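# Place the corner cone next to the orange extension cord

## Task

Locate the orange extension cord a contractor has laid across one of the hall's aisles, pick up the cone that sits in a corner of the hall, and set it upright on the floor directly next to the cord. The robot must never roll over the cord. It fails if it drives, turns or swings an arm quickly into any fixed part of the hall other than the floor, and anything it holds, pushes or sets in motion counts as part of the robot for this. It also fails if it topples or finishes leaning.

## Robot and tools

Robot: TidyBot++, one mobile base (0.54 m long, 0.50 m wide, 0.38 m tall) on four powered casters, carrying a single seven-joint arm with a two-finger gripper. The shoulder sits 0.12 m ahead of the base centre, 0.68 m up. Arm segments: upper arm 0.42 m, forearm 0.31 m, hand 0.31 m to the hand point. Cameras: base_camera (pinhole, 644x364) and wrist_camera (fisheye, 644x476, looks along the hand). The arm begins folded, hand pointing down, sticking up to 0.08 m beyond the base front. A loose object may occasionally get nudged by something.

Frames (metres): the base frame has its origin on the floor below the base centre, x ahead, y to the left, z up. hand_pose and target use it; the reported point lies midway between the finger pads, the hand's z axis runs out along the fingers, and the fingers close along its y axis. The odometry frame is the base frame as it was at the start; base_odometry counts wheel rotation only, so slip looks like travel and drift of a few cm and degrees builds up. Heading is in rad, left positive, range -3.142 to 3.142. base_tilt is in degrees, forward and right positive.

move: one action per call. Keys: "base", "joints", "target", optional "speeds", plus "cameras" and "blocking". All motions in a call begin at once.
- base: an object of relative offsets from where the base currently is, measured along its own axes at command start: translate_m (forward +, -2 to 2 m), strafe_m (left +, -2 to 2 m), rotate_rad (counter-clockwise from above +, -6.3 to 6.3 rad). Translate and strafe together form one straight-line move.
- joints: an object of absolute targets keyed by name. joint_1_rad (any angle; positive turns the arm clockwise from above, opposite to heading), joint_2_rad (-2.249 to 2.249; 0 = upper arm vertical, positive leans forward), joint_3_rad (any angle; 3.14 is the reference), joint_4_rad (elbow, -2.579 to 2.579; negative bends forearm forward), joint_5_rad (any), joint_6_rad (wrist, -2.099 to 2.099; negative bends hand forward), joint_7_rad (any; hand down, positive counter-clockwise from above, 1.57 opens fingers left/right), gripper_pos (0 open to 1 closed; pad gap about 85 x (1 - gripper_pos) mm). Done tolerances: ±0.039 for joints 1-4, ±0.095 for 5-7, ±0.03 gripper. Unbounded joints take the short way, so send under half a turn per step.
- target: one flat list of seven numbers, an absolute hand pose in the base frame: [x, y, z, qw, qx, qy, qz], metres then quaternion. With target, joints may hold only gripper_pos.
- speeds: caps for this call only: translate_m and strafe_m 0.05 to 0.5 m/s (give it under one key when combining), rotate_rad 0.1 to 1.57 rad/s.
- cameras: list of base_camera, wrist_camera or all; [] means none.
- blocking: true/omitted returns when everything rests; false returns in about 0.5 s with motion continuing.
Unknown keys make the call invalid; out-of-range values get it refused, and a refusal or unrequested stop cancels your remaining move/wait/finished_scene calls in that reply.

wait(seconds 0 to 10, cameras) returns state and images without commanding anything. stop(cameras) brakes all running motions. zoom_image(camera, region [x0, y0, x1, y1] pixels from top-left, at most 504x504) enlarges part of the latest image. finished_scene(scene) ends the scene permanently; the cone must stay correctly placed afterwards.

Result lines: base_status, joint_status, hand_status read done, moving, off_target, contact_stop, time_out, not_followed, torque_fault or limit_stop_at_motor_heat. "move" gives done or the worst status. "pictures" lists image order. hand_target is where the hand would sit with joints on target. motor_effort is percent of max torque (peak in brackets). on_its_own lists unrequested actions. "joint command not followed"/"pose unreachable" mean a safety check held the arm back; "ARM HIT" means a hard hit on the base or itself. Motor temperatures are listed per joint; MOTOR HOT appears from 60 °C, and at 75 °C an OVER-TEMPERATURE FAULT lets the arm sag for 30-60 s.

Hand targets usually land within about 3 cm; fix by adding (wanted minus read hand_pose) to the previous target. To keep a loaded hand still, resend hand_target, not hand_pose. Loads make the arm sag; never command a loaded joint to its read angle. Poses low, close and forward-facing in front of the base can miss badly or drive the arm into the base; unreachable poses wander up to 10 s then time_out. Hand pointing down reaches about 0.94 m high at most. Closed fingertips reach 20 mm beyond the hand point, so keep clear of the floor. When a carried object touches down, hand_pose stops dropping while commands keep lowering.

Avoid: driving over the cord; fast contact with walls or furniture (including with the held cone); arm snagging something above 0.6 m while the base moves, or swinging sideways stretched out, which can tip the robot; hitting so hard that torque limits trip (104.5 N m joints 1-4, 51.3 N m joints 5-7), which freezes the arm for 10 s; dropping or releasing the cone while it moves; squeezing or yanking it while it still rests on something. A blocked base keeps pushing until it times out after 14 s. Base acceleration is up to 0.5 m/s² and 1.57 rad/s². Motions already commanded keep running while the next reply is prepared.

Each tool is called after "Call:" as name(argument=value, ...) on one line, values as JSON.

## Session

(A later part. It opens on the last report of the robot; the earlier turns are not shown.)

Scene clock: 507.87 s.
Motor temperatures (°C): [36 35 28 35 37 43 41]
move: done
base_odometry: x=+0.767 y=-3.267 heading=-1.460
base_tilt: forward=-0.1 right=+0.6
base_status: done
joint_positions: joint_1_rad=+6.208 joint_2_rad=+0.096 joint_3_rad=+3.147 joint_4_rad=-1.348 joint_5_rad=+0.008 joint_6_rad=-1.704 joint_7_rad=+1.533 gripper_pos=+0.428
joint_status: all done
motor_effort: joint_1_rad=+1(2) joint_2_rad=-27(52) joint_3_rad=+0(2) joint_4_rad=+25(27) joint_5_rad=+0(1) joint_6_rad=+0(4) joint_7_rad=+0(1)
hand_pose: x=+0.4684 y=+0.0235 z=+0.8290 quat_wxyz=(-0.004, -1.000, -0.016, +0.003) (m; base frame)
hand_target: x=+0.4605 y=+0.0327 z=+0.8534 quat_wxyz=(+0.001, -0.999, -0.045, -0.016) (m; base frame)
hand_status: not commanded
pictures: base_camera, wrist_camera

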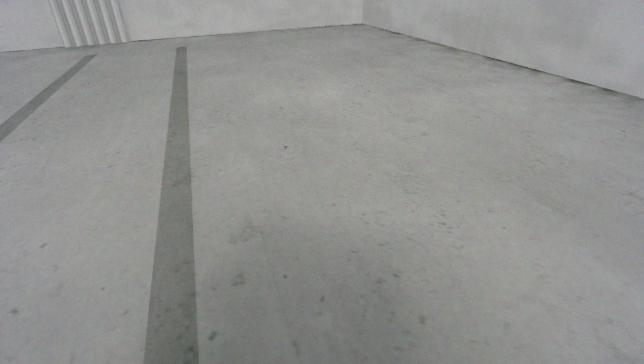

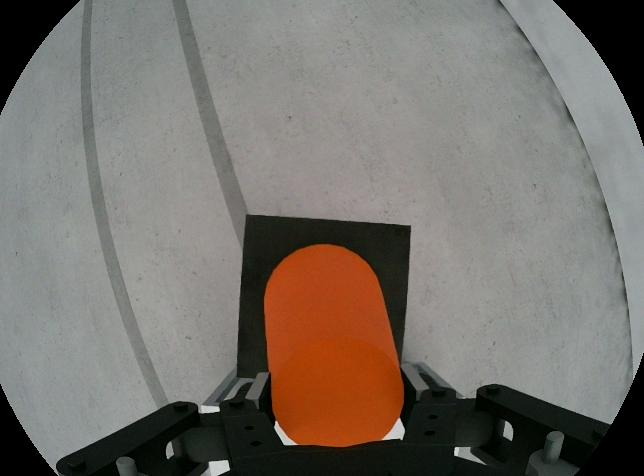

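Call:
move(base={"rotate_rad": 3.43}, speeds={"rotate_rad": 1.2})

Scene clock: 518.40 s.
Motor temperatures (°C): [36 35 28 35 37 43 41]
move: done
base_odometry: x=+0.767 y=-3.267 heading=+1.970
base_tilt: forward=-0.1 right=+0.6
base_status: done
joint_positions: joint_1_rad=+6.198 joint_2_rad=+0.096 joint_3_rad=+3.139 joint_4_rad=-1.348 joint_5_rad=+0.006 joint_6_rad=-1.704 joint_7_rad=+1.533 gripper_pos=+0.428
joint_status: not commanded
motor_effort: joint_1_rad=+1(4) joint_2_rad=-28(29) joint_3_rad=+0(3) joint_4_rad=+24(26) joint_5_rad=+0(4) joint_6_rad=-1(3) joint_7_rad=+1(1)
hand_pose: x=+0.4679 y=+0.0302 z=+0.8291 quat_wxyz=(-0.003, -1.000, -0.025, +0.003) (m; base frame)
hand_target: x=+0.4605 y=+0.0327 z=+0.8534 quat_wxyz=(+0.001, -0.999, -0.045, -0.016) (m; base frame)
hand_status: not commanded
pictures: base_camera, wrist_camera

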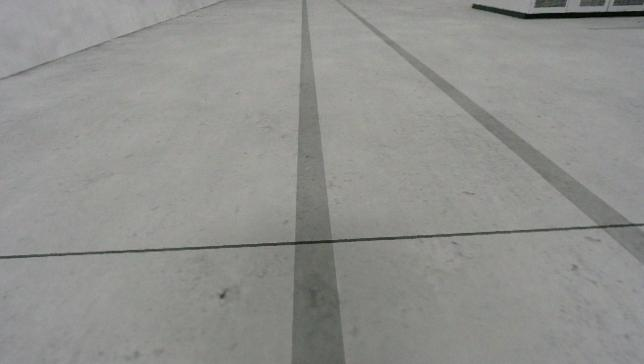

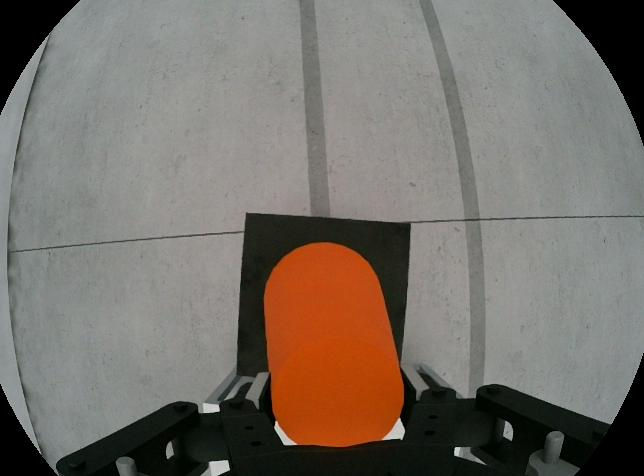

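Call:
move(base={"translate_m": 2.0}, cameras=["base_camera"])

Call:
zoom_image(camera="base_camera", region=[200, 0, 644, 120])

Scene clock: 529.57 s.
Motor temperatures (°C): [36 35 28 36 37 43 41]
move: done
base_odometry: x=-0.009 y=-1.424 heading=+1.970
base_tilt: forward=+0.0 right=+0.5
base_status: done
joint_positions: joint_1_rad=+6.198 joint_2_rad=+0.100 joint_3_rad=+3.139 joint_4_rad=-1.347 joint_5_rad=+0.006 joint_6_rad=-1.709 joint_7_rad=+1.533 gripper_pos=+0.428
joint_status: not commanded
motor_effort: joint_1_rad=+1(1) joint_2_rad=-28(30) joint_3_rad=+0(1) joint_4_rad=+26(26) joint_5_rad=+0(1) joint_6_rad=+1(3) joint_7_rad=+0(1)
hand_pose: x=+0.4670 y=+0.0302 z=+0.8282 quat_wxyz=(-0.003, -1.000, -0.025, +0.007) (m; base frame)
hand_target: x=+0.4605 y=+0.0327 z=+0.8534 quat_wxyz=(+0.001, -0.999, -0.045, -0.016) (m; base frame)
hand_status: not commanded
pictures: base_camera

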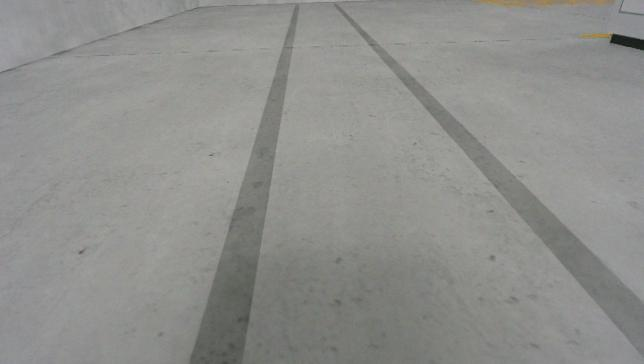

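Scaled by 1.135.

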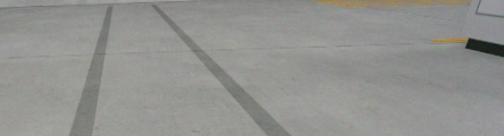

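Call:
move(base={"translate_m": 2.0}, cameras=["base_camera"])

Call:
move(base={"translate_m": 1.0, "rotate_rad": -1.57}, speeds={"rotate_rad": 0.8})

Scene clock: 543.07 s.
Motor temperatures (°C): [36 35 28 36 37 43 41]
move: done
base_odometry: x=-0.787 y=+0.419 heading=+1.971
base_tilt: forward=-0.1 right=+0.5
base_status: done
joint_positions: joint_1_rad=+6.198 joint_2_rad=+0.100 joint_3_rad=+3.139 joint_4_rad=-1.346 joint_5_rad=+0.006 joint_6_rad=-1.712 joint_7_rad=+1.533 gripper_pos=+0.428
joint_status: not commanded
motor_effort: joint_1_rad=+1(2) joint_2_rad=-26(30) joint_3_rad=+0(1) joint_4_rad=+26(27) joint_5_rad=+0(1) joint_6_rad=+0(3) joint_7_rad=+0(1)
hand_pose: x=+0.4663 y=+0.0301 z=+0.8284 quat_wxyz=(-0.003, -1.000, -0.025, +0.008) (m; base frame)
hand_target: x=+0.4605 y=+0.0327 z=+0.8534 quat_wxyz=(+0.001, -0.999, -0.045, -0.016) (m; base frame)
hand_status: not commanded
pictures: base_camera

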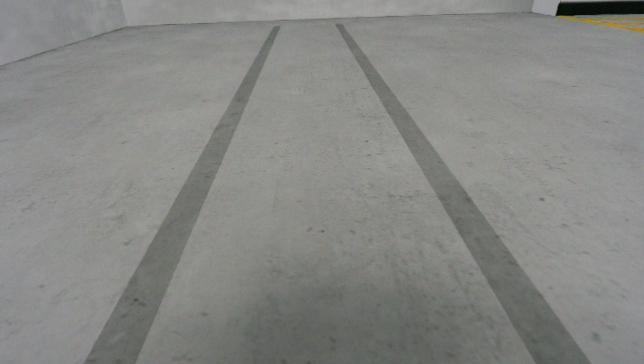

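Scene clock: 546.40 s.
Motor temperatures (°C): [36 35 28 36 37 43 41]
move: done
base_odometry: x=-1.176 y=+1.340 heading=+0.400
base_tilt: forward=-0.1 right=+0.5
base_status: done
joint_positions: joint_1_rad=+6.195 joint_2_rad=+0.098 joint_3_rad=+3.138 joint_4_rad=-1.345 joint_5_rad=+0.004 joint_6_rad=-1.713 joint_7_rad=+1.533 gripper_pos=+0.428
joint_status: not commanded
motor_effort: joint_1_rad=+1(4) joint_2_rad=-27(29) joint_3_rad=+0(3) joint_4_rad=+25(27) joint_5_rad=+0(4) joint_6_rad=+1(3) joint_7_rad=+0(1)
hand_pose: x=+0.4659 y=+0.0321 z=+0.8294 quat_wxyz=(-0.002, -1.000, -0.027, +0.007) (m; base frame)
hand_target: x=+0.4605 y=+0.0327 z=+0.8534 quat_wxyz=(+0.001, -0.999, -0.045, -0.016) (m; base frame)
hand_status: not commanded
pictures: base_camera, wrist_camera

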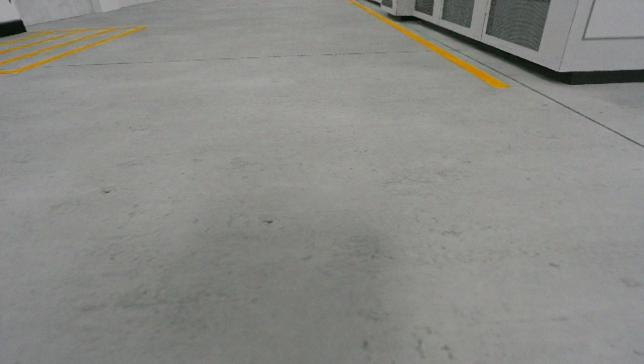

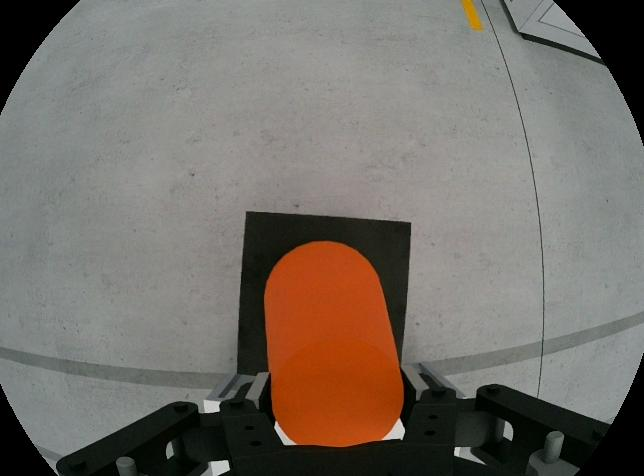

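Call:
zoom_image(camera="base_camera", region=[100, 0, 400, 100])

Scaled by 1.680.

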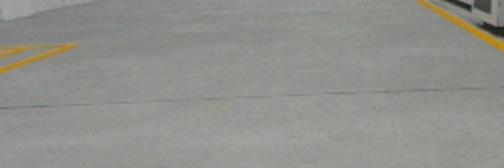

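Call:
move(base={"translate_m": 2.0, "strafe_m": 0.2}, cameras=["base_camera"])

Call:
zoom_image(camera="base_camera", region=[100, 0, 500, 120])

Scene clock: 562.67 s.
Motor temperatures (°C): [36 35 28 36 37 42 41]
move: done
base_odometry: x=+0.588 y=+2.303 heading=+0.400
base_tilt: forward=-0.1 right=+0.5
base_status: done
joint_positions: joint_1_rad=+6.195 joint_2_rad=+0.100 joint_3_rad=+3.138 joint_4_rad=-1.344 joint_5_rad=+0.004 joint_6_rad=-1.716 joint_7_rad=+1.533 gripper_pos=+0.428
joint_status: not commanded
motor_effort: joint_1_rad=+1(2) joint_2_rad=-27(31) joint_3_rad=+0(1) joint_4_rad=+24(26) joint_5_rad=+0(1) joint_6_rad=-1(4) joint_7_rad=+0(1)
hand_pose: x=+0.4656 y=+0.0321 z=+0.8291 quat_wxyz=(-0.002, -1.000, -0.027, +0.009) (m; base frame)
hand_target: x=+0.4605 y=+0.0327 z=+0.8534 quat_wxyz=(+0.001, -0.999, -0.045, -0.016) (m; base frame)
hand_status: not commanded
pictures: base_camera

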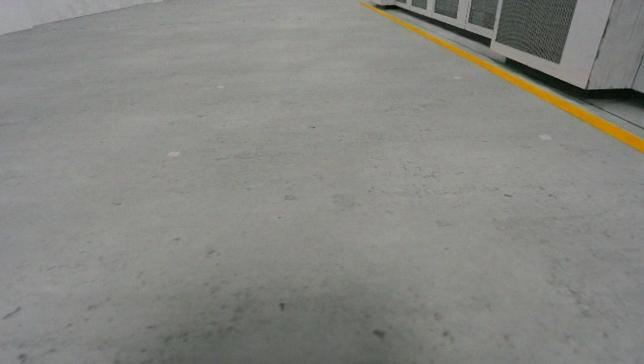

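Scaled by 1.260.

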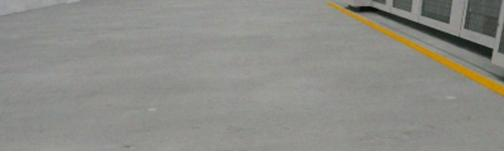

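Call:
move(base={"translate_m": 2.0}, cameras=["base_camera"])

Call:
zoom_image(camera="base_camera", region=[100, 0, 500, 120])

Scene clock: 574.60 s.
Motor temperatures (°C): [36 35 28 36 37 42 41]
move: done
base_odometry: x=+2.430 y=+3.083 heading=+0.401
base_tilt: forward=-0.1 right=+0.6
base_status: done
joint_positions: joint_1_rad=+6.195 joint_2_rad=+0.100 joint_3_rad=+3.138 joint_4_rad=-1.343 joint_5_rad=+0.004 joint_6_rad=-1.720 joint_7_rad=+1.533 gripper_pos=+0.428
joint_status: not commanded
motor_effort: joint_1_rad=+1(2) joint_2_rad=-27(30) joint_3_rad=+0(1) joint_4_rad=+25(27) joint_5_rad=+0(1) joint_6_rad=+1(3) joint_7_rad=+0(1)
hand_pose: x=+0.4645 y=+0.0320 z=+0.8294 quat_wxyz=(-0.002, -1.000, -0.027, +0.011) (m; base frame)
hand_target: x=+0.4605 y=+0.0327 z=+0.8534 quat_wxyz=(+0.001, -0.999, -0.045, -0.016) (m; base frame)
hand_status: not commanded
pictures: base_camera

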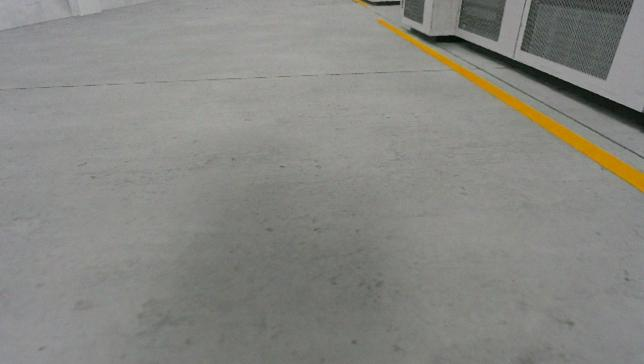

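Scaled by 1.260.

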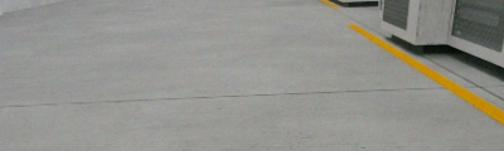

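Call:
move(base={"translate_m": 2.0}, cameras=["base_camera"])

Call:
zoom_image(camera="base_camera", region=[100, 0, 500, 120])

Scene clock: 584.00 s.
Motor temperatures (°C): [36 35 28 36 37 42 41]
move: done
base_odometry: x=+4.272 y=+3.863 heading=+0.401
base_tilt: forward=-0.1 right=+0.6
base_status: done
joint_positions: joint_1_rad=+6.195 joint_2_rad=+0.100 joint_3_rad=+3.138 joint_4_rad=-1.343 joint_5_rad=+0.004 joint_6_rad=-1.720 joint_7_rad=+1.533 gripper_pos=+0.428
joint_status: not commanded
motor_effort: joint_1_rad=+1(2) joint_2_rad=-27(30) joint_3_rad=+0(1) joint_4_rad=+25(27) joint_5_rad=+1(1) joint_6_rad=+0(2) joint_7_rad=+0(1)
hand_pose: x=+0.4645 y=+0.0320 z=+0.8294 quat_wxyz=(-0.002, -1.000, -0.027, +0.011) (m; base frame)
hand_target: x=+0.4605 y=+0.0327 z=+0.8534 quat_wxyz=(+0.001, -0.999, -0.045, -0.016) (m; base frame)
hand_status: not commanded
pictures: base_camera

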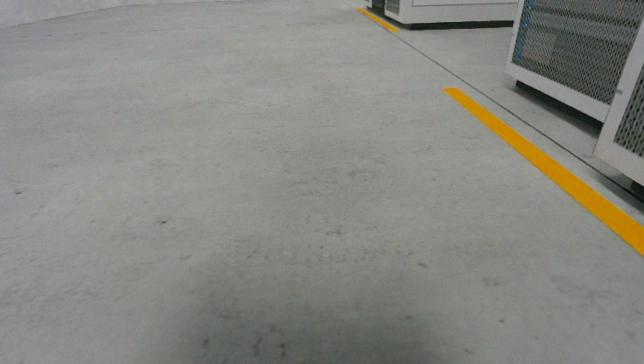

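Scaled by 1.260.

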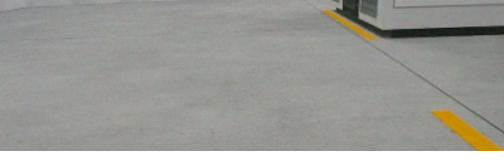

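Call:
move(base={"translate_m": 2.0}, cameras=["base_camera"])

Call:
zoom_image(camera="base_camera", region=[100, 0, 500, 120])

Call:
move(base={"rotate_rad": -1.3}, speeds={"rotate_rad": 1.0})

Call:
zoom_image(camera="base_camera", region=[100, 0, 500, 120])

Scene clock: 596.03 s.
Motor temperatures (°C): [36 34 28 36 37 42 41]
move: done
base_odometry: x=+6.114 y=+4.643 heading=+0.401
base_tilt: forward=-0.1 right=+0.5
base_status: done
joint_positions: joint_1_rad=+6.195 joint_2_rad=+0.100 joint_3_rad=+3.138 joint_4_rad=-1.343 joint_5_rad=+0.004 joint_6_rad=-1.720 joint_7_rad=+1.533 gripper_pos=+0.428
joint_status: not commanded
motor_effort: joint_1_rad=+1(1) joint_2_rad=-27(30) joint_3_rad=+0(1) joint_4_rad=+25(27) joint_5_rad=+0(1) joint_6_rad=+0(3) joint_7_rad=+0(1)
hand_pose: x=+0.4645 y=+0.0320 z=+0.8295 quat_wxyz=(-0.002, -1.000, -0.027, +0.010) (m; base frame)
hand_target: x=+0.4605 y=+0.0327 z=+0.8534 quat_wxyz=(+0.001, -0.999, -0.045, -0.016) (m; base frame)
hand_status: not commanded
pictures: base_camera

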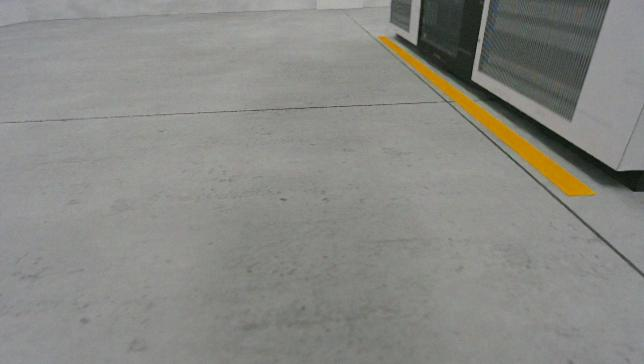

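Scaled by 1.260.

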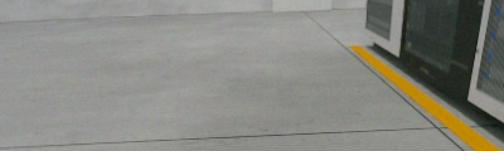

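Scene clock: 598.43 s.
Motor temperatures (°C): [36 34 28 36 37 42 41]
move: done
base_odometry: x=+6.114 y=+4.643 heading=-0.899
base_tilt: forward=-0.1 right=+0.5
base_status: done
joint_positions: joint_1_rad=+6.195 joint_2_rad=+0.100 joint_3_rad=+3.143 joint_4_rad=-1.343 joint_5_rad=+0.003 joint_6_rad=-1.720 joint_7_rad=+1.533 gripper_pos=+0.428
joint_status: not commanded
motor_effort: joint_1_rad=+1(4) joint_2_rad=-27(29) joint_3_rad=+0(3) joint_4_rad=+25(26) joint_5_rad=+0(3) joint_6_rad=-1(2) joint_7_rad=+0(1)
hand_pose: x=+0.4647 y=+0.0307 z=+0.8295 quat_wxyz=(-0.002, -1.000, -0.025, +0.010) (m; base frame)
hand_target: x=+0.4605 y=+0.0327 z=+0.8534 quat_wxyz=(+0.001, -0.999, -0.045, -0.016) (m; base frame)
hand_status: not commanded
pictures: base_camera, wrist_camera

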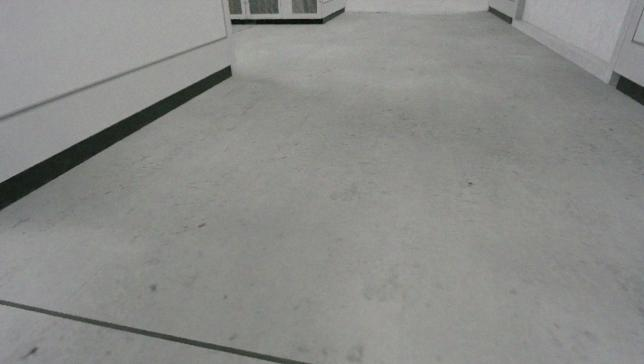

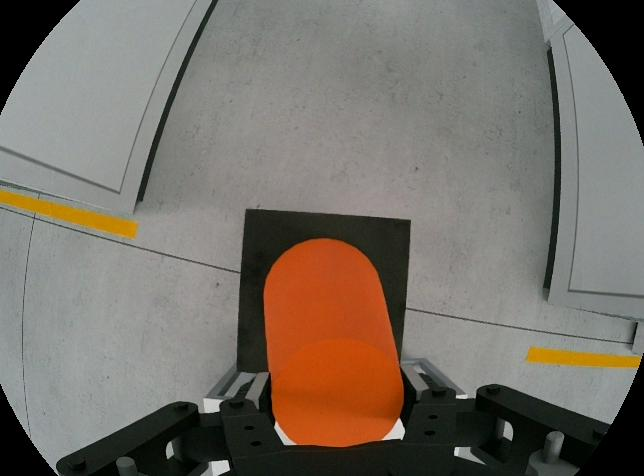

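Scaled by 1.260.

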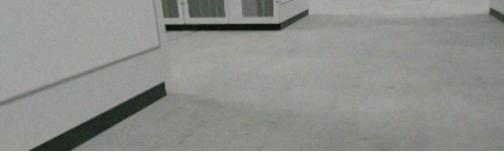

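Call:
move(base={"rotate_rad": -0.271}, cameras=["base_camera"])

Call:
zoom_image(camera="base_camera", region=[100, 0, 500, 120])

Scene clock: 632.40 s.
Motor temperatures (°C): [36 34 28 36 37 42 41]
move: done
base_odometry: x=+6.114 y=+4.643 heading=-1.170
base_tilt: forward=-0.1 right=+0.5
base_status: done
joint_positions: joint_1_rad=+6.198 joint_2_rad=+0.100 joint_3_rad=+3.143 joint_4_rad=-1.343 joint_5_rad=+0.008 joint_6_rad=-1.720 joint_7_rad=+1.533 gripper_pos=+0.428
joint_status: not commanded
motor_effort: joint_1_rad=+1(4) joint_2_rad=-27(28) joint_3_rad=+1(3) joint_4_rad=+24(26) joint_5_rad=+0(4) joint_6_rad=-1(1) joint_7_rad=+0(1)
hand_pose: x=+0.4649 y=+0.0277 z=+0.8295 quat_wxyz=(-0.005, -1.000, -0.022, +0.010) (m; base frame)
hand_target: x=+0.4605 y=+0.0327 z=+0.8534 quat_wxyz=(+0.001, -0.999, -0.045, -0.016) (m; base frame)
hand_status: not commanded
pictures: base_camera

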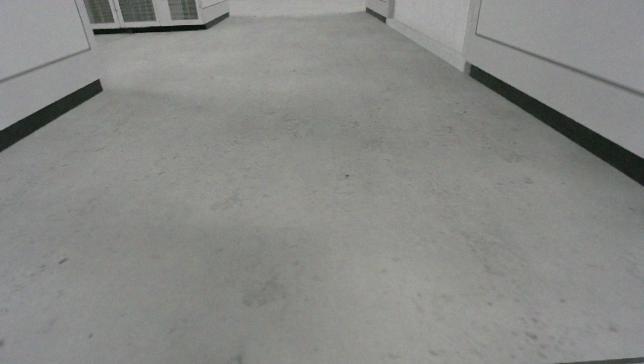

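Scaled by 1.260.

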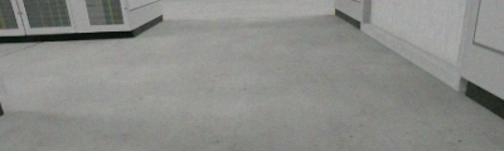

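Call:
move(base={"rotate_rad": 0.05}, cameras=[])

Call:
move(base={"translate_m": 1.4}, speeds={"translate_m": 0.4})

Call:
zoom_image(camera="base_camera", region=[0, 0, 400, 120])

Scene clock: 652.27 s.
Motor temperatures (°C): [36 34 28 36 37 42 41]
move: done
base_odometry: x=+6.114 y=+4.643 heading=-1.120
base_tilt: forward=-0.1 right=+0.6
base_status: done
joint_positions: joint_1_rad=+6.192 joint_2_rad=+0.100 joint_3_rad=+3.137 joint_4_rad=-1.343 joint_5_rad=+0.001 joint_6_rad=-1.720 joint_7_rad=+1.533 gripper_pos=+0.428
joint_status: not commanded
motor_effort: joint_1_rad=+1(3) joint_2_rad=-27(28) joint_3_rad=+0(3) joint_4_rad=+24(26) joint_5_rad=+0(3) joint_6_rad=+0(1) joint_7_rad=+1(1)
hand_pose: x=+0.4643 y=+0.0341 z=+0.8295 quat_wxyz=(-0.001, -1.000, -0.029, +0.011) (m; base frame)
hand_target: x=+0.4605 y=+0.0327 z=+0.8534 quat_wxyz=(+0.001, -0.999, -0.045, -0.016) (m; base frame)
hand_status: not commanded
pictures: none
No camera images: "cameras" was empty.

Scene clock: 656.77 s.
Motor temperatures (°C): [36 34 28 36 37 42 41]
move: done
base_odometry: x=+6.724 y=+3.382 heading=-1.121
base_tilt: forward=-0.1 right=+0.5
base_status: done
joint_positions: joint_1_rad=+6.192 joint_2_rad=+0.100 joint_3_rad=+3.137 joint_4_rad=-1.343 joint_5_rad=+0.001 joint_6_rad=-1.720 joint_7_rad=+1.533 gripper_pos=+0.428
joint_status: not commanded
motor_effort: joint_1_rad=+1(2) joint_2_rad=-26(30) joint_3_rad=+0(1) joint_4_rad=+25(26) joint_5_rad=+0(1) joint_6_rad=+1(4) joint_7_rad=+0(1)
hand_pose: x=+0.4645 y=+0.0342 z=+0.8293 quat_wxyz=(-0.001, -1.000, -0.029, +0.011) (m; base frame)
hand_target: x=+0.4605 y=+0.0327 z=+0.8534 quat_wxyz=(+0.001, -0.999, -0.045, -0.016) (m; base frame)
hand_status: not commanded
pictures: base_camera, wrist_camera

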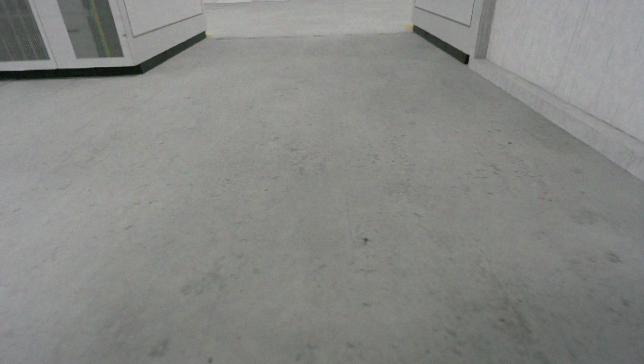

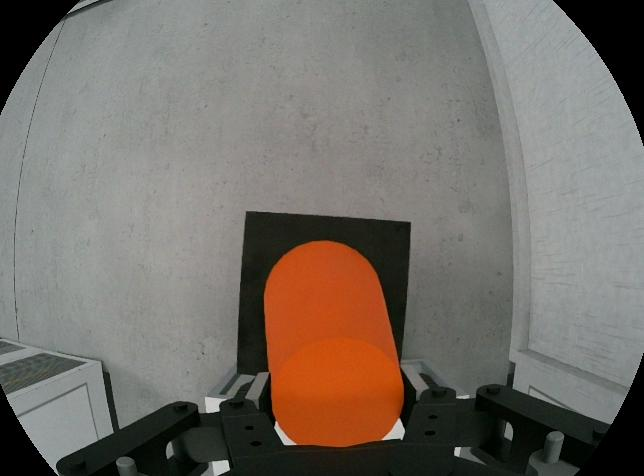

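Scaled by 1.260.

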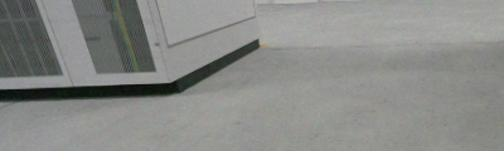

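Call:
move(base={"translate_m": 0.93}, speeds={"translate_m": 0.4}, cameras=[])

Call:
move(base={"rotate_rad": 1.57}, speeds={"rotate_rad": 0.8})

Call:
zoom_image(camera="base_camera", region=[150, 0, 500, 120])

Scene clock: 674.83 s.
Motor temperatures (°C): [36 34 28 36 37 42 41]
move: done
base_odometry: x=+7.129 y=+2.545 heading=-1.121
base_tilt: forward=-0.1 right=+0.6
base_status: done
joint_positions: joint_1_rad=+6.192 joint_2_rad=+0.100 joint_3_rad=+3.137 joint_4_rad=-1.342 joint_5_rad=+0.001 joint_6_rad=-1.720 joint_7_rad=+1.533 gripper_pos=+0.428
joint_status: not commanded
motor_effort: joint_1_rad=+1(1) joint_2_rad=-28(30) joint_3_rad=+0(1) joint_4_rad=+25(27) joint_5_rad=+0(1) joint_6_rad=+0(3) joint_7_rad=+0(1)
hand_pose: x=+0.4644 y=+0.0341 z=+0.8296 quat_wxyz=(-0.001, -1.000, -0.029, +0.010) (m; base frame)
hand_target: x=+0.4605 y=+0.0327 z=+0.8534 quat_wxyz=(+0.001, -0.999, -0.045, -0.016) (m; base frame)
hand_status: not commanded
pictures: none
No camera images: "cameras" was empty.

Scene clock: 677.60 s.
Motor temperatures (°C): [36 34 28 36 37 42 41]
move: done
base_odometry: x=+7.129 y=+2.545 heading=+0.449
base_tilt: forward=-0.1 right=+0.5
base_status: done
joint_positions: joint_1_rad=+6.192 joint_2_rad=+0.100 joint_3_rad=+3.137 joint_4_rad=-1.342 joint_5_rad=+0.000 joint_6_rad=-1.720 joint_7_rad=+1.533 gripper_pos=+0.428
joint_status: not commanded
motor_effort: joint_1_rad=+1(4) joint_2_rad=-27(29) joint_3_rad=+1(3) joint_4_rad=+25(26) joint_5_rad=+0(3) joint_6_rad=-1(2) joint_7_rad=+0(1)
hand_pose: x=+0.4644 y=+0.0343 z=+0.8296 quat_wxyz=(-0.001, -1.000, -0.029, +0.010) (m; base frame)
hand_target: x=+0.4605 y=+0.0327 z=+0.8534 quat_wxyz=(+0.001, -0.999, -0.045, -0.016) (m; base frame)
hand_status: not commanded
pictures: base_camera, wrist_camera

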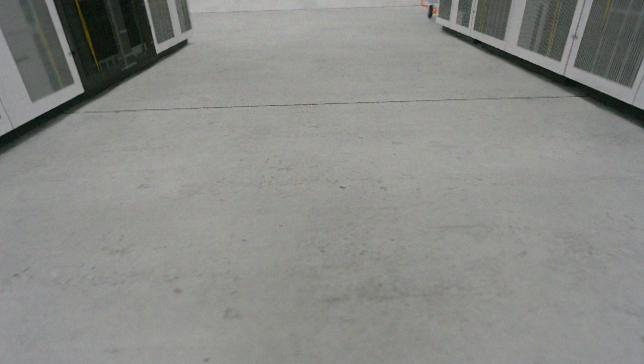

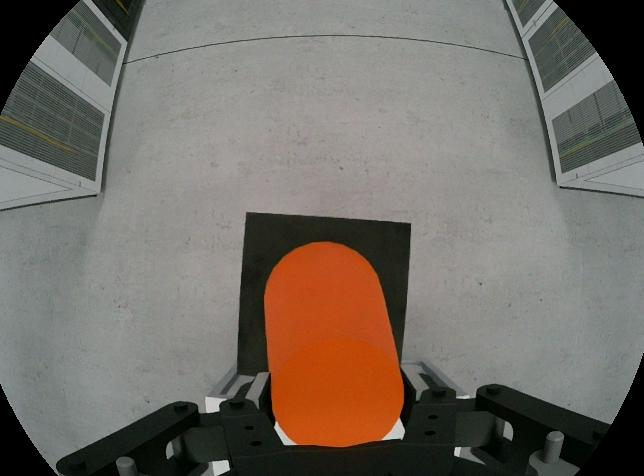

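Scaled by 1.440.

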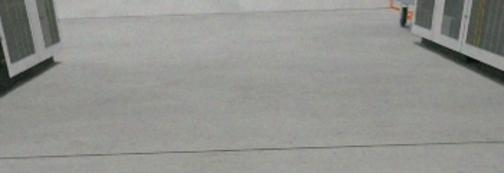

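Call:
zoom_image(camera="base_camera", region=[380, 0, 460, 50])

Scaled by 6.300.

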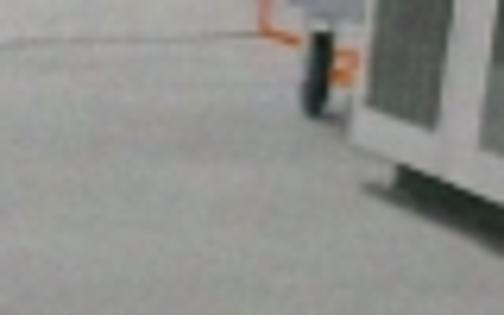

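Call:
move(base={"translate_m": 1.6, "strafe_m": -0.05})

Call:
zoom_image(camera="base_camera", region=[320, 0, 600, 100])

Scene clock: 698.20 s.
Motor temperatures (°C): [36 34 28 36 37 42 41]
move: done
base_odometry: x=+8.592 y=+3.194 heading=+0.449
base_tilt: forward=-0.1 right=+0.5
base_status: done
joint_positions: joint_1_rad=+6.192 joint_2_rad=+0.100 joint_3_rad=+3.137 joint_4_rad=-1.342 joint_5_rad=+0.000 joint_6_rad=-1.720 joint_7_rad=+1.533 gripper_pos=+0.428
joint_status: not commanded
motor_effort: joint_1_rad=+1(2) joint_2_rad=-27(30) joint_3_rad=+0(1) joint_4_rad=+25(27) joint_5_rad=+0(1) joint_6_rad=+1(3) joint_7_rad=+0(1)
hand_pose: x=+0.4645 y=+0.0343 z=+0.8295 quat_wxyz=(-0.001, -1.000, -0.029, +0.011) (m; base frame)
hand_target: x=+0.4605 y=+0.0327 z=+0.8534 quat_wxyz=(+0.001, -0.999, -0.045, -0.016) (m; base frame)
hand_status: not commanded
pictures: base_camera, wrist_camera

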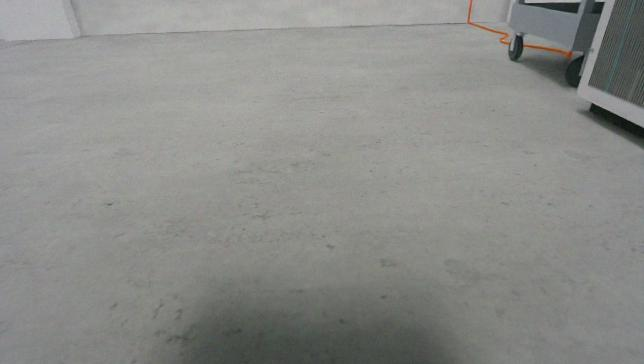

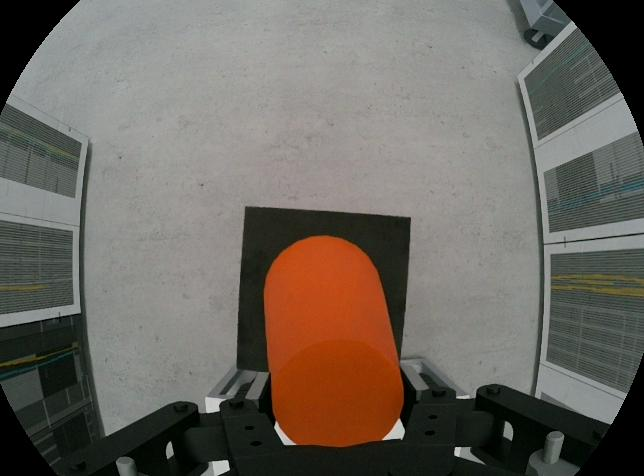

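Scaled by 1.800.

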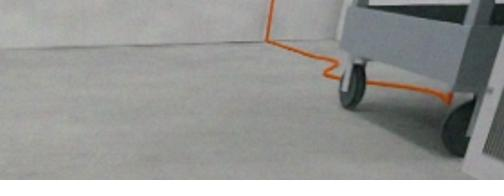

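Call:
move(base={"translate_m": 0.9, "strafe_m": 0.15}, cameras=[])

Call:
move(base={"rotate_rad": -0.8}, speeds={"rotate_rad": 0.8})

Scene clock: 712.37 s.
Motor temperatures (°C): [36 34 28 36 37 42 41]
move: done
base_odometry: x=+9.338 y=+3.721 heading=+0.449
base_tilt: forward=-0.1 right=+0.5
base_status: done
joint_positions: joint_1_rad=+6.192 joint_2_rad=+0.101 joint_3_rad=+3.137 joint_4_rad=-1.342 joint_5_rad=+0.000 joint_6_rad=-1.721 joint_7_rad=+1.533 gripper_pos=+0.428
joint_status: not commanded
motor_effort: joint_1_rad=+1(1) joint_2_rad=-28(30) joint_3_rad=+0(1) joint_4_rad=+25(27) joint_5_rad=+0(1) joint_6_rad=+0(3) joint_7_rad=+0(1)
hand_pose: x=+0.4645 y=+0.0343 z=+0.8292 quat_wxyz=(-0.001, -1.000, -0.029, +0.011) (m; base frame)
hand_target: x=+0.4605 y=+0.0327 z=+0.8534 quat_wxyz=(+0.001, -0.999, -0.045, -0.016) (m; base frame)
hand_status: not commanded
pictures: none
No camera images: "cameras" was empty.

Scene clock: 714.17 s.
Motor temperatures (°C): [36 34 28 36 37 42 41]
move: done
base_odometry: x=+9.338 y=+3.721 heading=-0.351
base_tilt: forward=+0.0 right=+0.5
base_status: done
joint_positions: joint_1_rad=+6.193 joint_2_rad=+0.101 joint_3_rad=+3.143 joint_4_rad=-1.342 joint_5_rad=+0.001 joint_6_rad=-1.721 joint_7_rad=+1.533 gripper_pos=+0.428
joint_status: not commanded
motor_effort: joint_1_rad=+1(4) joint_2_rad=-28(29) joint_3_rad=+0(3) joint_4_rad=+25(25) joint_5_rad=+0(4) joint_6_rad=-1(2) joint_7_rad=+0(1)
hand_pose: x=+0.4648 y=+0.0317 z=+0.8292 quat_wxyz=(-0.001, -1.000, -0.025, +0.011) (m; base frame)
hand_target: x=+0.4605 y=+0.0327 z=+0.8534 quat_wxyz=(+0.001, -0.999, -0.045, -0.016) (m; base frame)
hand_status: not commanded
pictures: base_camera, wrist_camera

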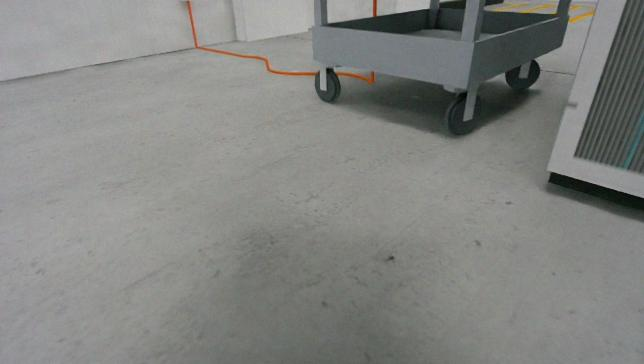

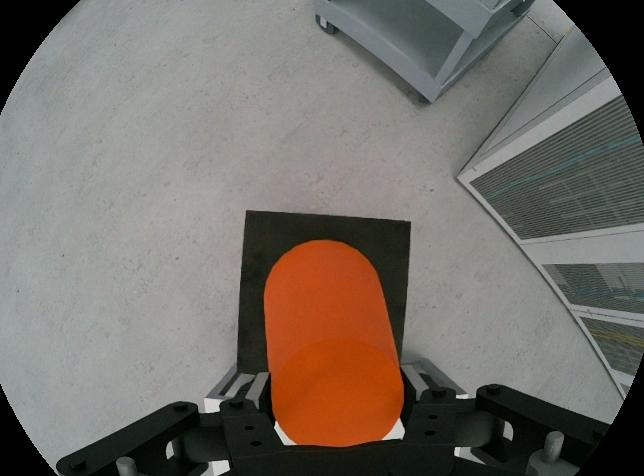

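Call:
zoom_image(camera="base_camera", region=[180, 0, 480, 140])

Scaled by 1.680.

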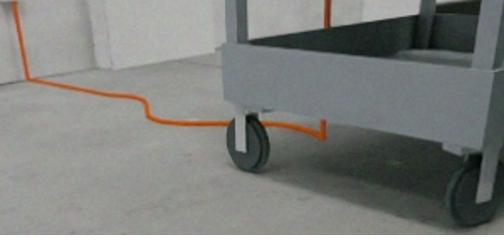

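Call:
move(base={"translate_m": 0.55, "strafe_m": 0.385}, speeds={"translate_m": 0.35})

Scene clock: 764.37 s.
Motor temperatures (°C): [36 34 28 36 37 42 41]
move: done
base_odometry: x=+9.987 y=+3.893 heading=-0.351
base_tilt: forward=-0.1 right=+0.6
base_status: done
joint_positions: joint_1_rad=+6.193 joint_2_rad=+0.100 joint_3_rad=+3.143 joint_4_rad=-1.342 joint_5_rad=+0.001 joint_6_rad=-1.721 joint_7_rad=+1.533 gripper_pos=+0.428
joint_status: not commanded
motor_effort: joint_1_rad=+1(2) joint_2_rad=-26(30) joint_3_rad=+0(1) joint_4_rad=+25(26) joint_5_rad=+0(2) joint_6_rad=+0(3) joint_7_rad=+1(1)
hand_pose: x=+0.4647 y=+0.0318 z=+0.8296 quat_wxyz=(-0.001, -1.000, -0.025, +0.011) (m; base frame)
hand_target: x=+0.4605 y=+0.0327 z=+0.8534 quat_wxyz=(+0.001, -0.999, -0.045, -0.016) (m; base frame)
hand_status: not commanded
pictures: base_camera, wrist_camera

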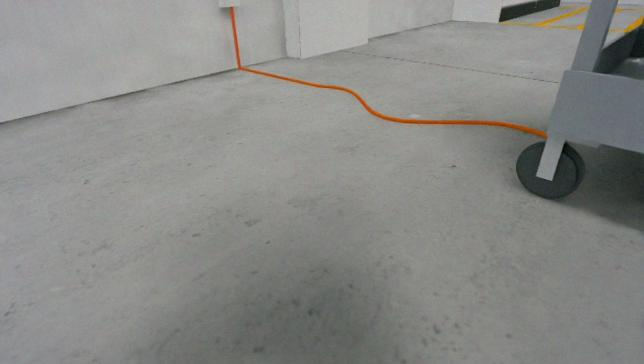

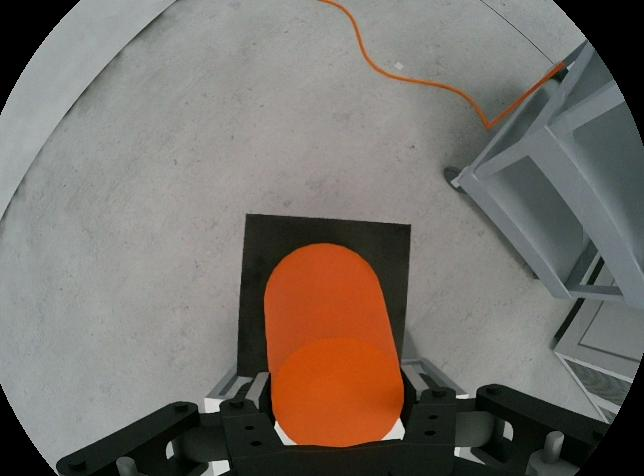

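Call:
move(base={"translate_m": 0.31, "strafe_m": -0.06}, speeds={"translate_m": 0.25}, joints={"joint_2_rad": 0.3, "joint_4_rad": -1.40, "joint_6_rad": -1.42})

Call:
move(joints={"joint_2_rad": 0.52, "joint_4_rad": -1.46, "joint_6_rad": -1.14})

Scene clock: 798.57 s.
Motor temperatures (°C): [36 34 28 36 37 42 41]
move: off_target
base_odometry: x=+10.258 y=+3.730 heading=-0.351
base_tilt: forward=-0.1 right=+0.5
base_status: done
joint_positions: joint_1_rad=+6.193 joint_2_rad=+0.351 joint_3_rad=+3.143 joint_4_rad=-1.427 joint_5_rad=+0.001 joint_6_rad=-1.430 joint_7_rad=+1.533 gripper_pos=+0.429
joint_status: joint_2_rad off_target (ended at +0.351, target +0.300); the others done
motor_effort: joint_1_rad=+1(2) joint_2_rad=-38(43) joint_3_rad=-1(1) joint_4_rad=+23(26) joint_5_rad=+0(1) joint_6_rad=-4(6) joint_7_rad=+0(1)
hand_pose: x=+0.5490 y=+0.0393 z=+0.7016 quat_wxyz=(-0.003, -0.999, -0.025, +0.033) (m; base frame)
hand_target: x=+0.5598 y=+0.0418 z=+0.7321 quat_wxyz=(+0.001, -0.999, -0.045, -0.011) (m; base frame)
hand_status: not commanded
pictures: base_camera, wrist_camera

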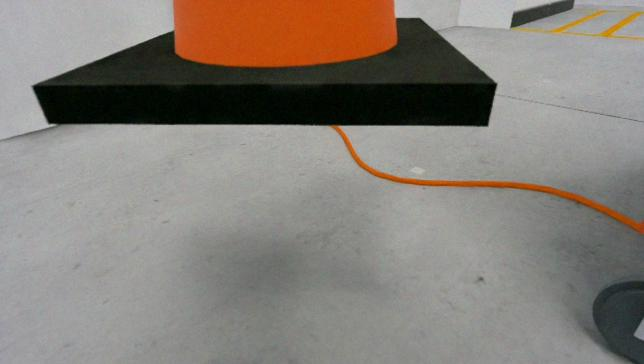

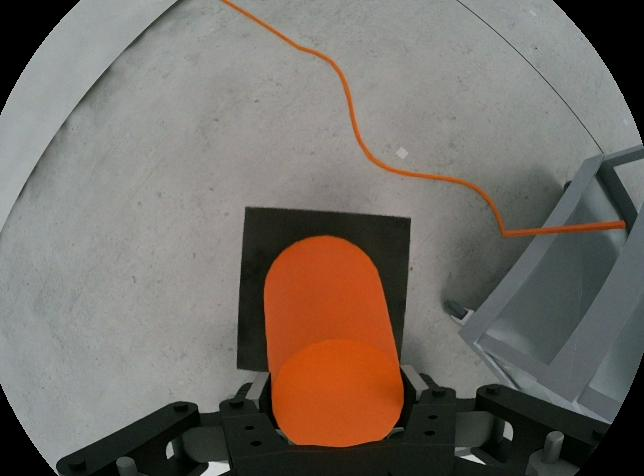

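Scene clock: 800.20 s.
Motor temperatures (°C): [36 34 28 36 37 42 41]
move: off_target
base_odometry: x=+10.258 y=+3.730 heading=-0.351
base_tilt: forward=-0.1 right=+0.6
base_status: not commanded
joint_positions: joint_1_rad=+6.193 joint_2_rad=+0.574 joint_3_rad=+3.143 joint_4_rad=-1.477 joint_5_rad=+0.001 joint_6_rad=-1.172 joint_7_rad=+1.533 gripper_pos=+0.429
joint_status: joint_2_rad off_target (ended at +0.574, target +0.520); the others done
motor_effort: joint_1_rad=+1(1) joint_2_rad=-44(49) joint_3_rad=+0(1) joint_4_rad=+21(24) joint_5_rad=+0(1) joint_6_rad=-3(5) joint_7_rad=+0(1)
hand_pose: x=+0.5992 y=+0.0437 z=+0.5799 quat_wxyz=(-0.003, -0.999, -0.026, +0.040) (m; base frame)
hand_target: x=+0.6209 y=+0.0474 z=+0.6107 quat_wxyz=(+0.001, -0.999, -0.045, -0.011) (m; base frame)
hand_status: not commanded
pictures: base_camera, wrist_camera

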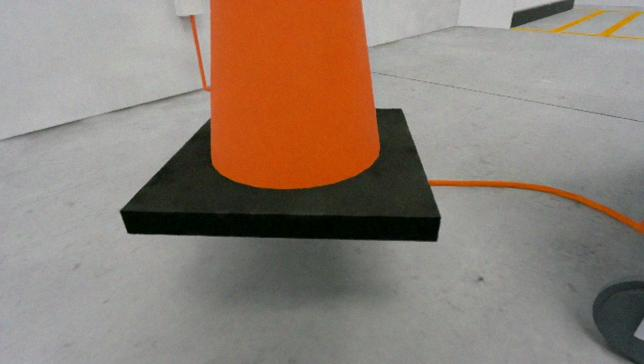

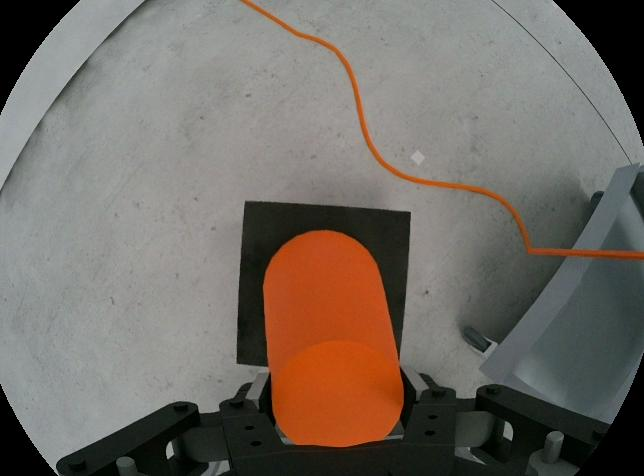

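Call:
move(joints={"joint_2_rad": 0.735, "joint_4_rad": -1.49, "joint_6_rad": -0.815})

Scene clock: 817.00 s.
Motor temperatures (°C): [35 34 28 36 37 42 41]
move: off_target
base_odometry: x=+10.258 y=+3.730 heading=-0.351
base_tilt: forward=-0.1 right=+0.6
base_status: not commanded
joint_positions: joint_1_rad=+6.193 joint_2_rad=+0.797 joint_3_rad=+3.143 joint_4_rad=-1.506 joint_5_rad=+0.001 joint_6_rad=-0.857 joint_7_rad=+1.533 gripper_pos=+0.429
joint_status: joint_2_rad off_target (ended at +0.797, target +0.735); the others done
motor_effort: joint_1_rad=+1(1) joint_2_rad=-51(55) joint_3_rad=+0(1) joint_4_rad=+19(22) joint_5_rad=+0(1) joint_6_rad=+0(3) joint_7_rad=+0(1)
hand_pose: x=+0.6458 y=+0.0479 z=+0.4545 quat_wxyz=(-0.001, -1.000, -0.026, +0.009) (m; base frame)
hand_target: x=+0.6797 y=+0.0528 z=+0.4930 quat_wxyz=(+0.003, -0.998, -0.045, -0.051) (m; base frame)
hand_status: not commanded
pictures: base_camera, wrist_camera

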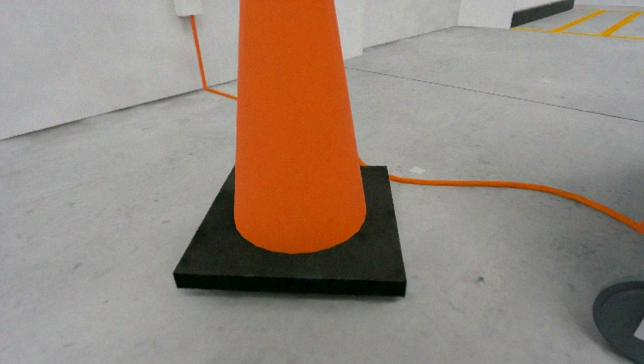

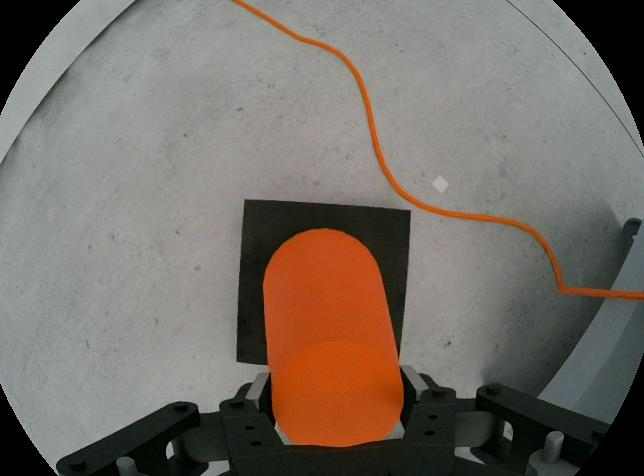

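Call:
move(base={"translate_m": -0.05, "strafe_m": 0.01}, speeds={"translate_m": 0.15}, cameras=[])

Call:
move(joints={"joint_2_rad": 0.785, "joint_4_rad": -1.51, "joint_6_rad": -0.77})

Scene clock: 825.30 s.
Motor temperatures (°C): [35 35 28 36 37 42 41]
move: done
base_odometry: x=+10.214 y=+3.757 heading=-0.351
base_tilt: forward=-0.1 right=+0.5
base_status: done
joint_positions: joint_1_rad=+6.193 joint_2_rad=+0.796 joint_3_rad=+3.143 joint_4_rad=-1.512 joint_5_rad=+0.001 joint_6_rad=-0.844 joint_7_rad=+1.533 gripper_pos=+0.429
joint_status: not commanded
motor_effort: joint_1_rad=+1(2) joint_2_rad=-51(53) joint_3_rad=+0(2) joint_4_rad=+20(22) joint_5_rad=+0(1) joint_6_rad=+1(3) joint_7_rad=+0(1)
hand_pose: x=+0.6469 y=+0.0481 z=+0.4538 quat_wxyz=(-0.001, -1.000, -0.026, +0.005) (m; base frame)
hand_target: x=+0.6797 y=+0.0528 z=+0.4930 quat_wxyz=(+0.003, -0.998, -0.045, -0.051) (m; base frame)
hand_status: not commanded
pictures: none
No camera images: "cameras" was empty.

Scene clock: 826.03 s.
Motor temperatures (°C): [35 35 28 36 37 42 41]
move: off_target
base_odometry: x=+10.214 y=+3.757 heading=-0.351
base_tilt: forward=-0.1 right=+0.5
base_status: not commanded
joint_positions: joint_1_rad=+6.193 joint_2_rad=+0.824 joint_3_rad=+3.142 joint_4_rad=-1.520 joint_5_rad=+0.001 joint_6_rad=-0.808 joint_7_rad=+1.533 gripper_pos=+0.429
joint_status: joint_2_rad off_target (ended at +0.824, target +0.785); the others done
motor_effort: joint_1_rad=+1(3) joint_2_rad=-47(52) joint_3_rad=-1(2) joint_4_rad=+17(20) joint_5_rad=+0(1) joint_6_rad=+0(4) joint_7_rad=+0(1)
hand_pose: x=+0.6475 y=+0.0484 z=+0.4368 quat_wxyz=(-0.001, -1.000, -0.026, +0.005) (m; base frame)
hand_target: x=+0.6732 y=+0.0523 z=+0.4608 quat_wxyz=(+0.002, -0.998, -0.045, -0.038) (m; base frame)
hand_status: not commanded
pictures: base_camera, wrist_camera

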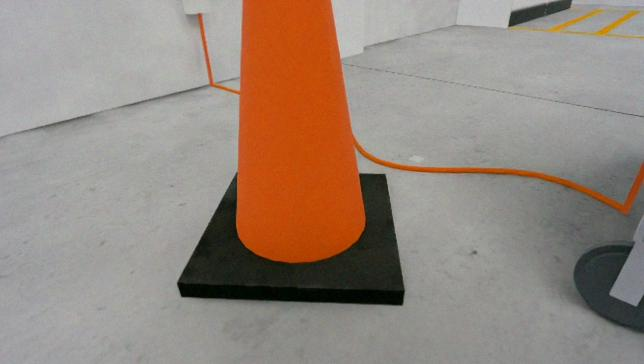

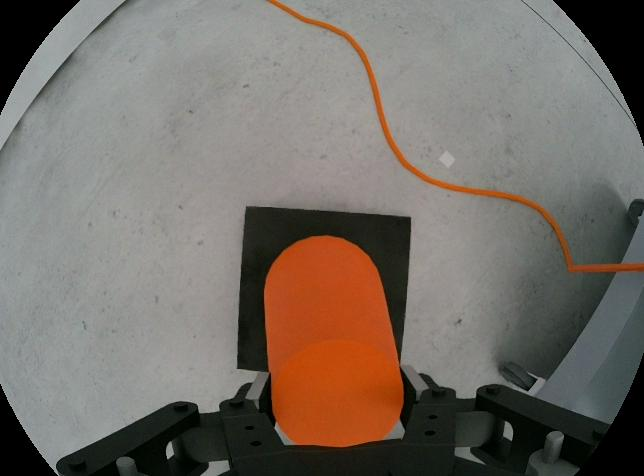

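Call:
move(joints={"joint_2_rad": 0.825, "joint_4_rad": -1.53, "joint_6_rad": -0.76})

Scene clock: 834.07 s.
Motor temperatures (°C): [35 35 28 36 37 42 41]
move: done
base_odometry: x=+10.214 y=+3.757 heading=-0.351
base_tilt: forward=-0.1 right=+0.5
base_status: not commanded
joint_positions: joint_1_rad=+6.193 joint_2_rad=+0.826 joint_3_rad=+3.142 joint_4_rad=-1.520 joint_5_rad=+0.001 joint_6_rad=-0.799 joint_7_rad=+1.533 gripper_pos=+0.429
joint_status: all done
motor_effort: joint_1_rad=+2(2) joint_2_rad=-43(47) joint_3_rad=+1(1) joint_4_rad=+13(16) joint_5_rad=+0(1) joint_6_rad=-2(2) joint_7_rad=+0(0)
hand_pose: x=+0.6495 y=+0.0485 z=+0.4355 quat_wxyz=(-0.001, -1.000, -0.026, +0.002) (m; base frame)
hand_target: x=+0.6565 y=+0.0507 z=+0.4341 quat_wxyz=(+0.001, -0.999, -0.045, -0.013) (m; base frame)
hand_status: not commanded
pictures: base_camera, wrist_camera

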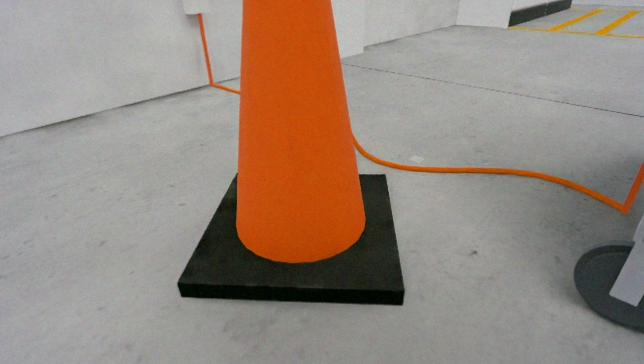

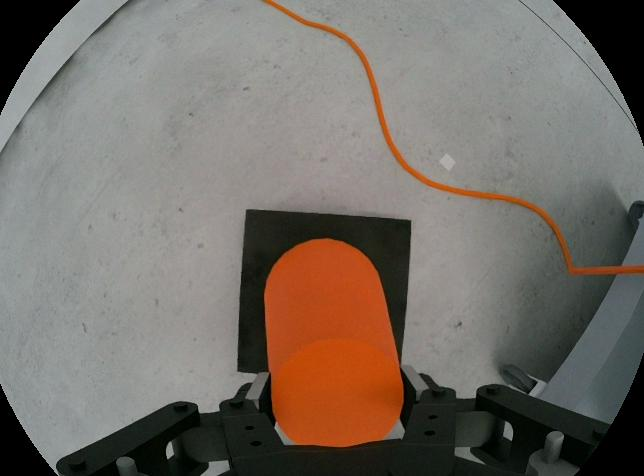

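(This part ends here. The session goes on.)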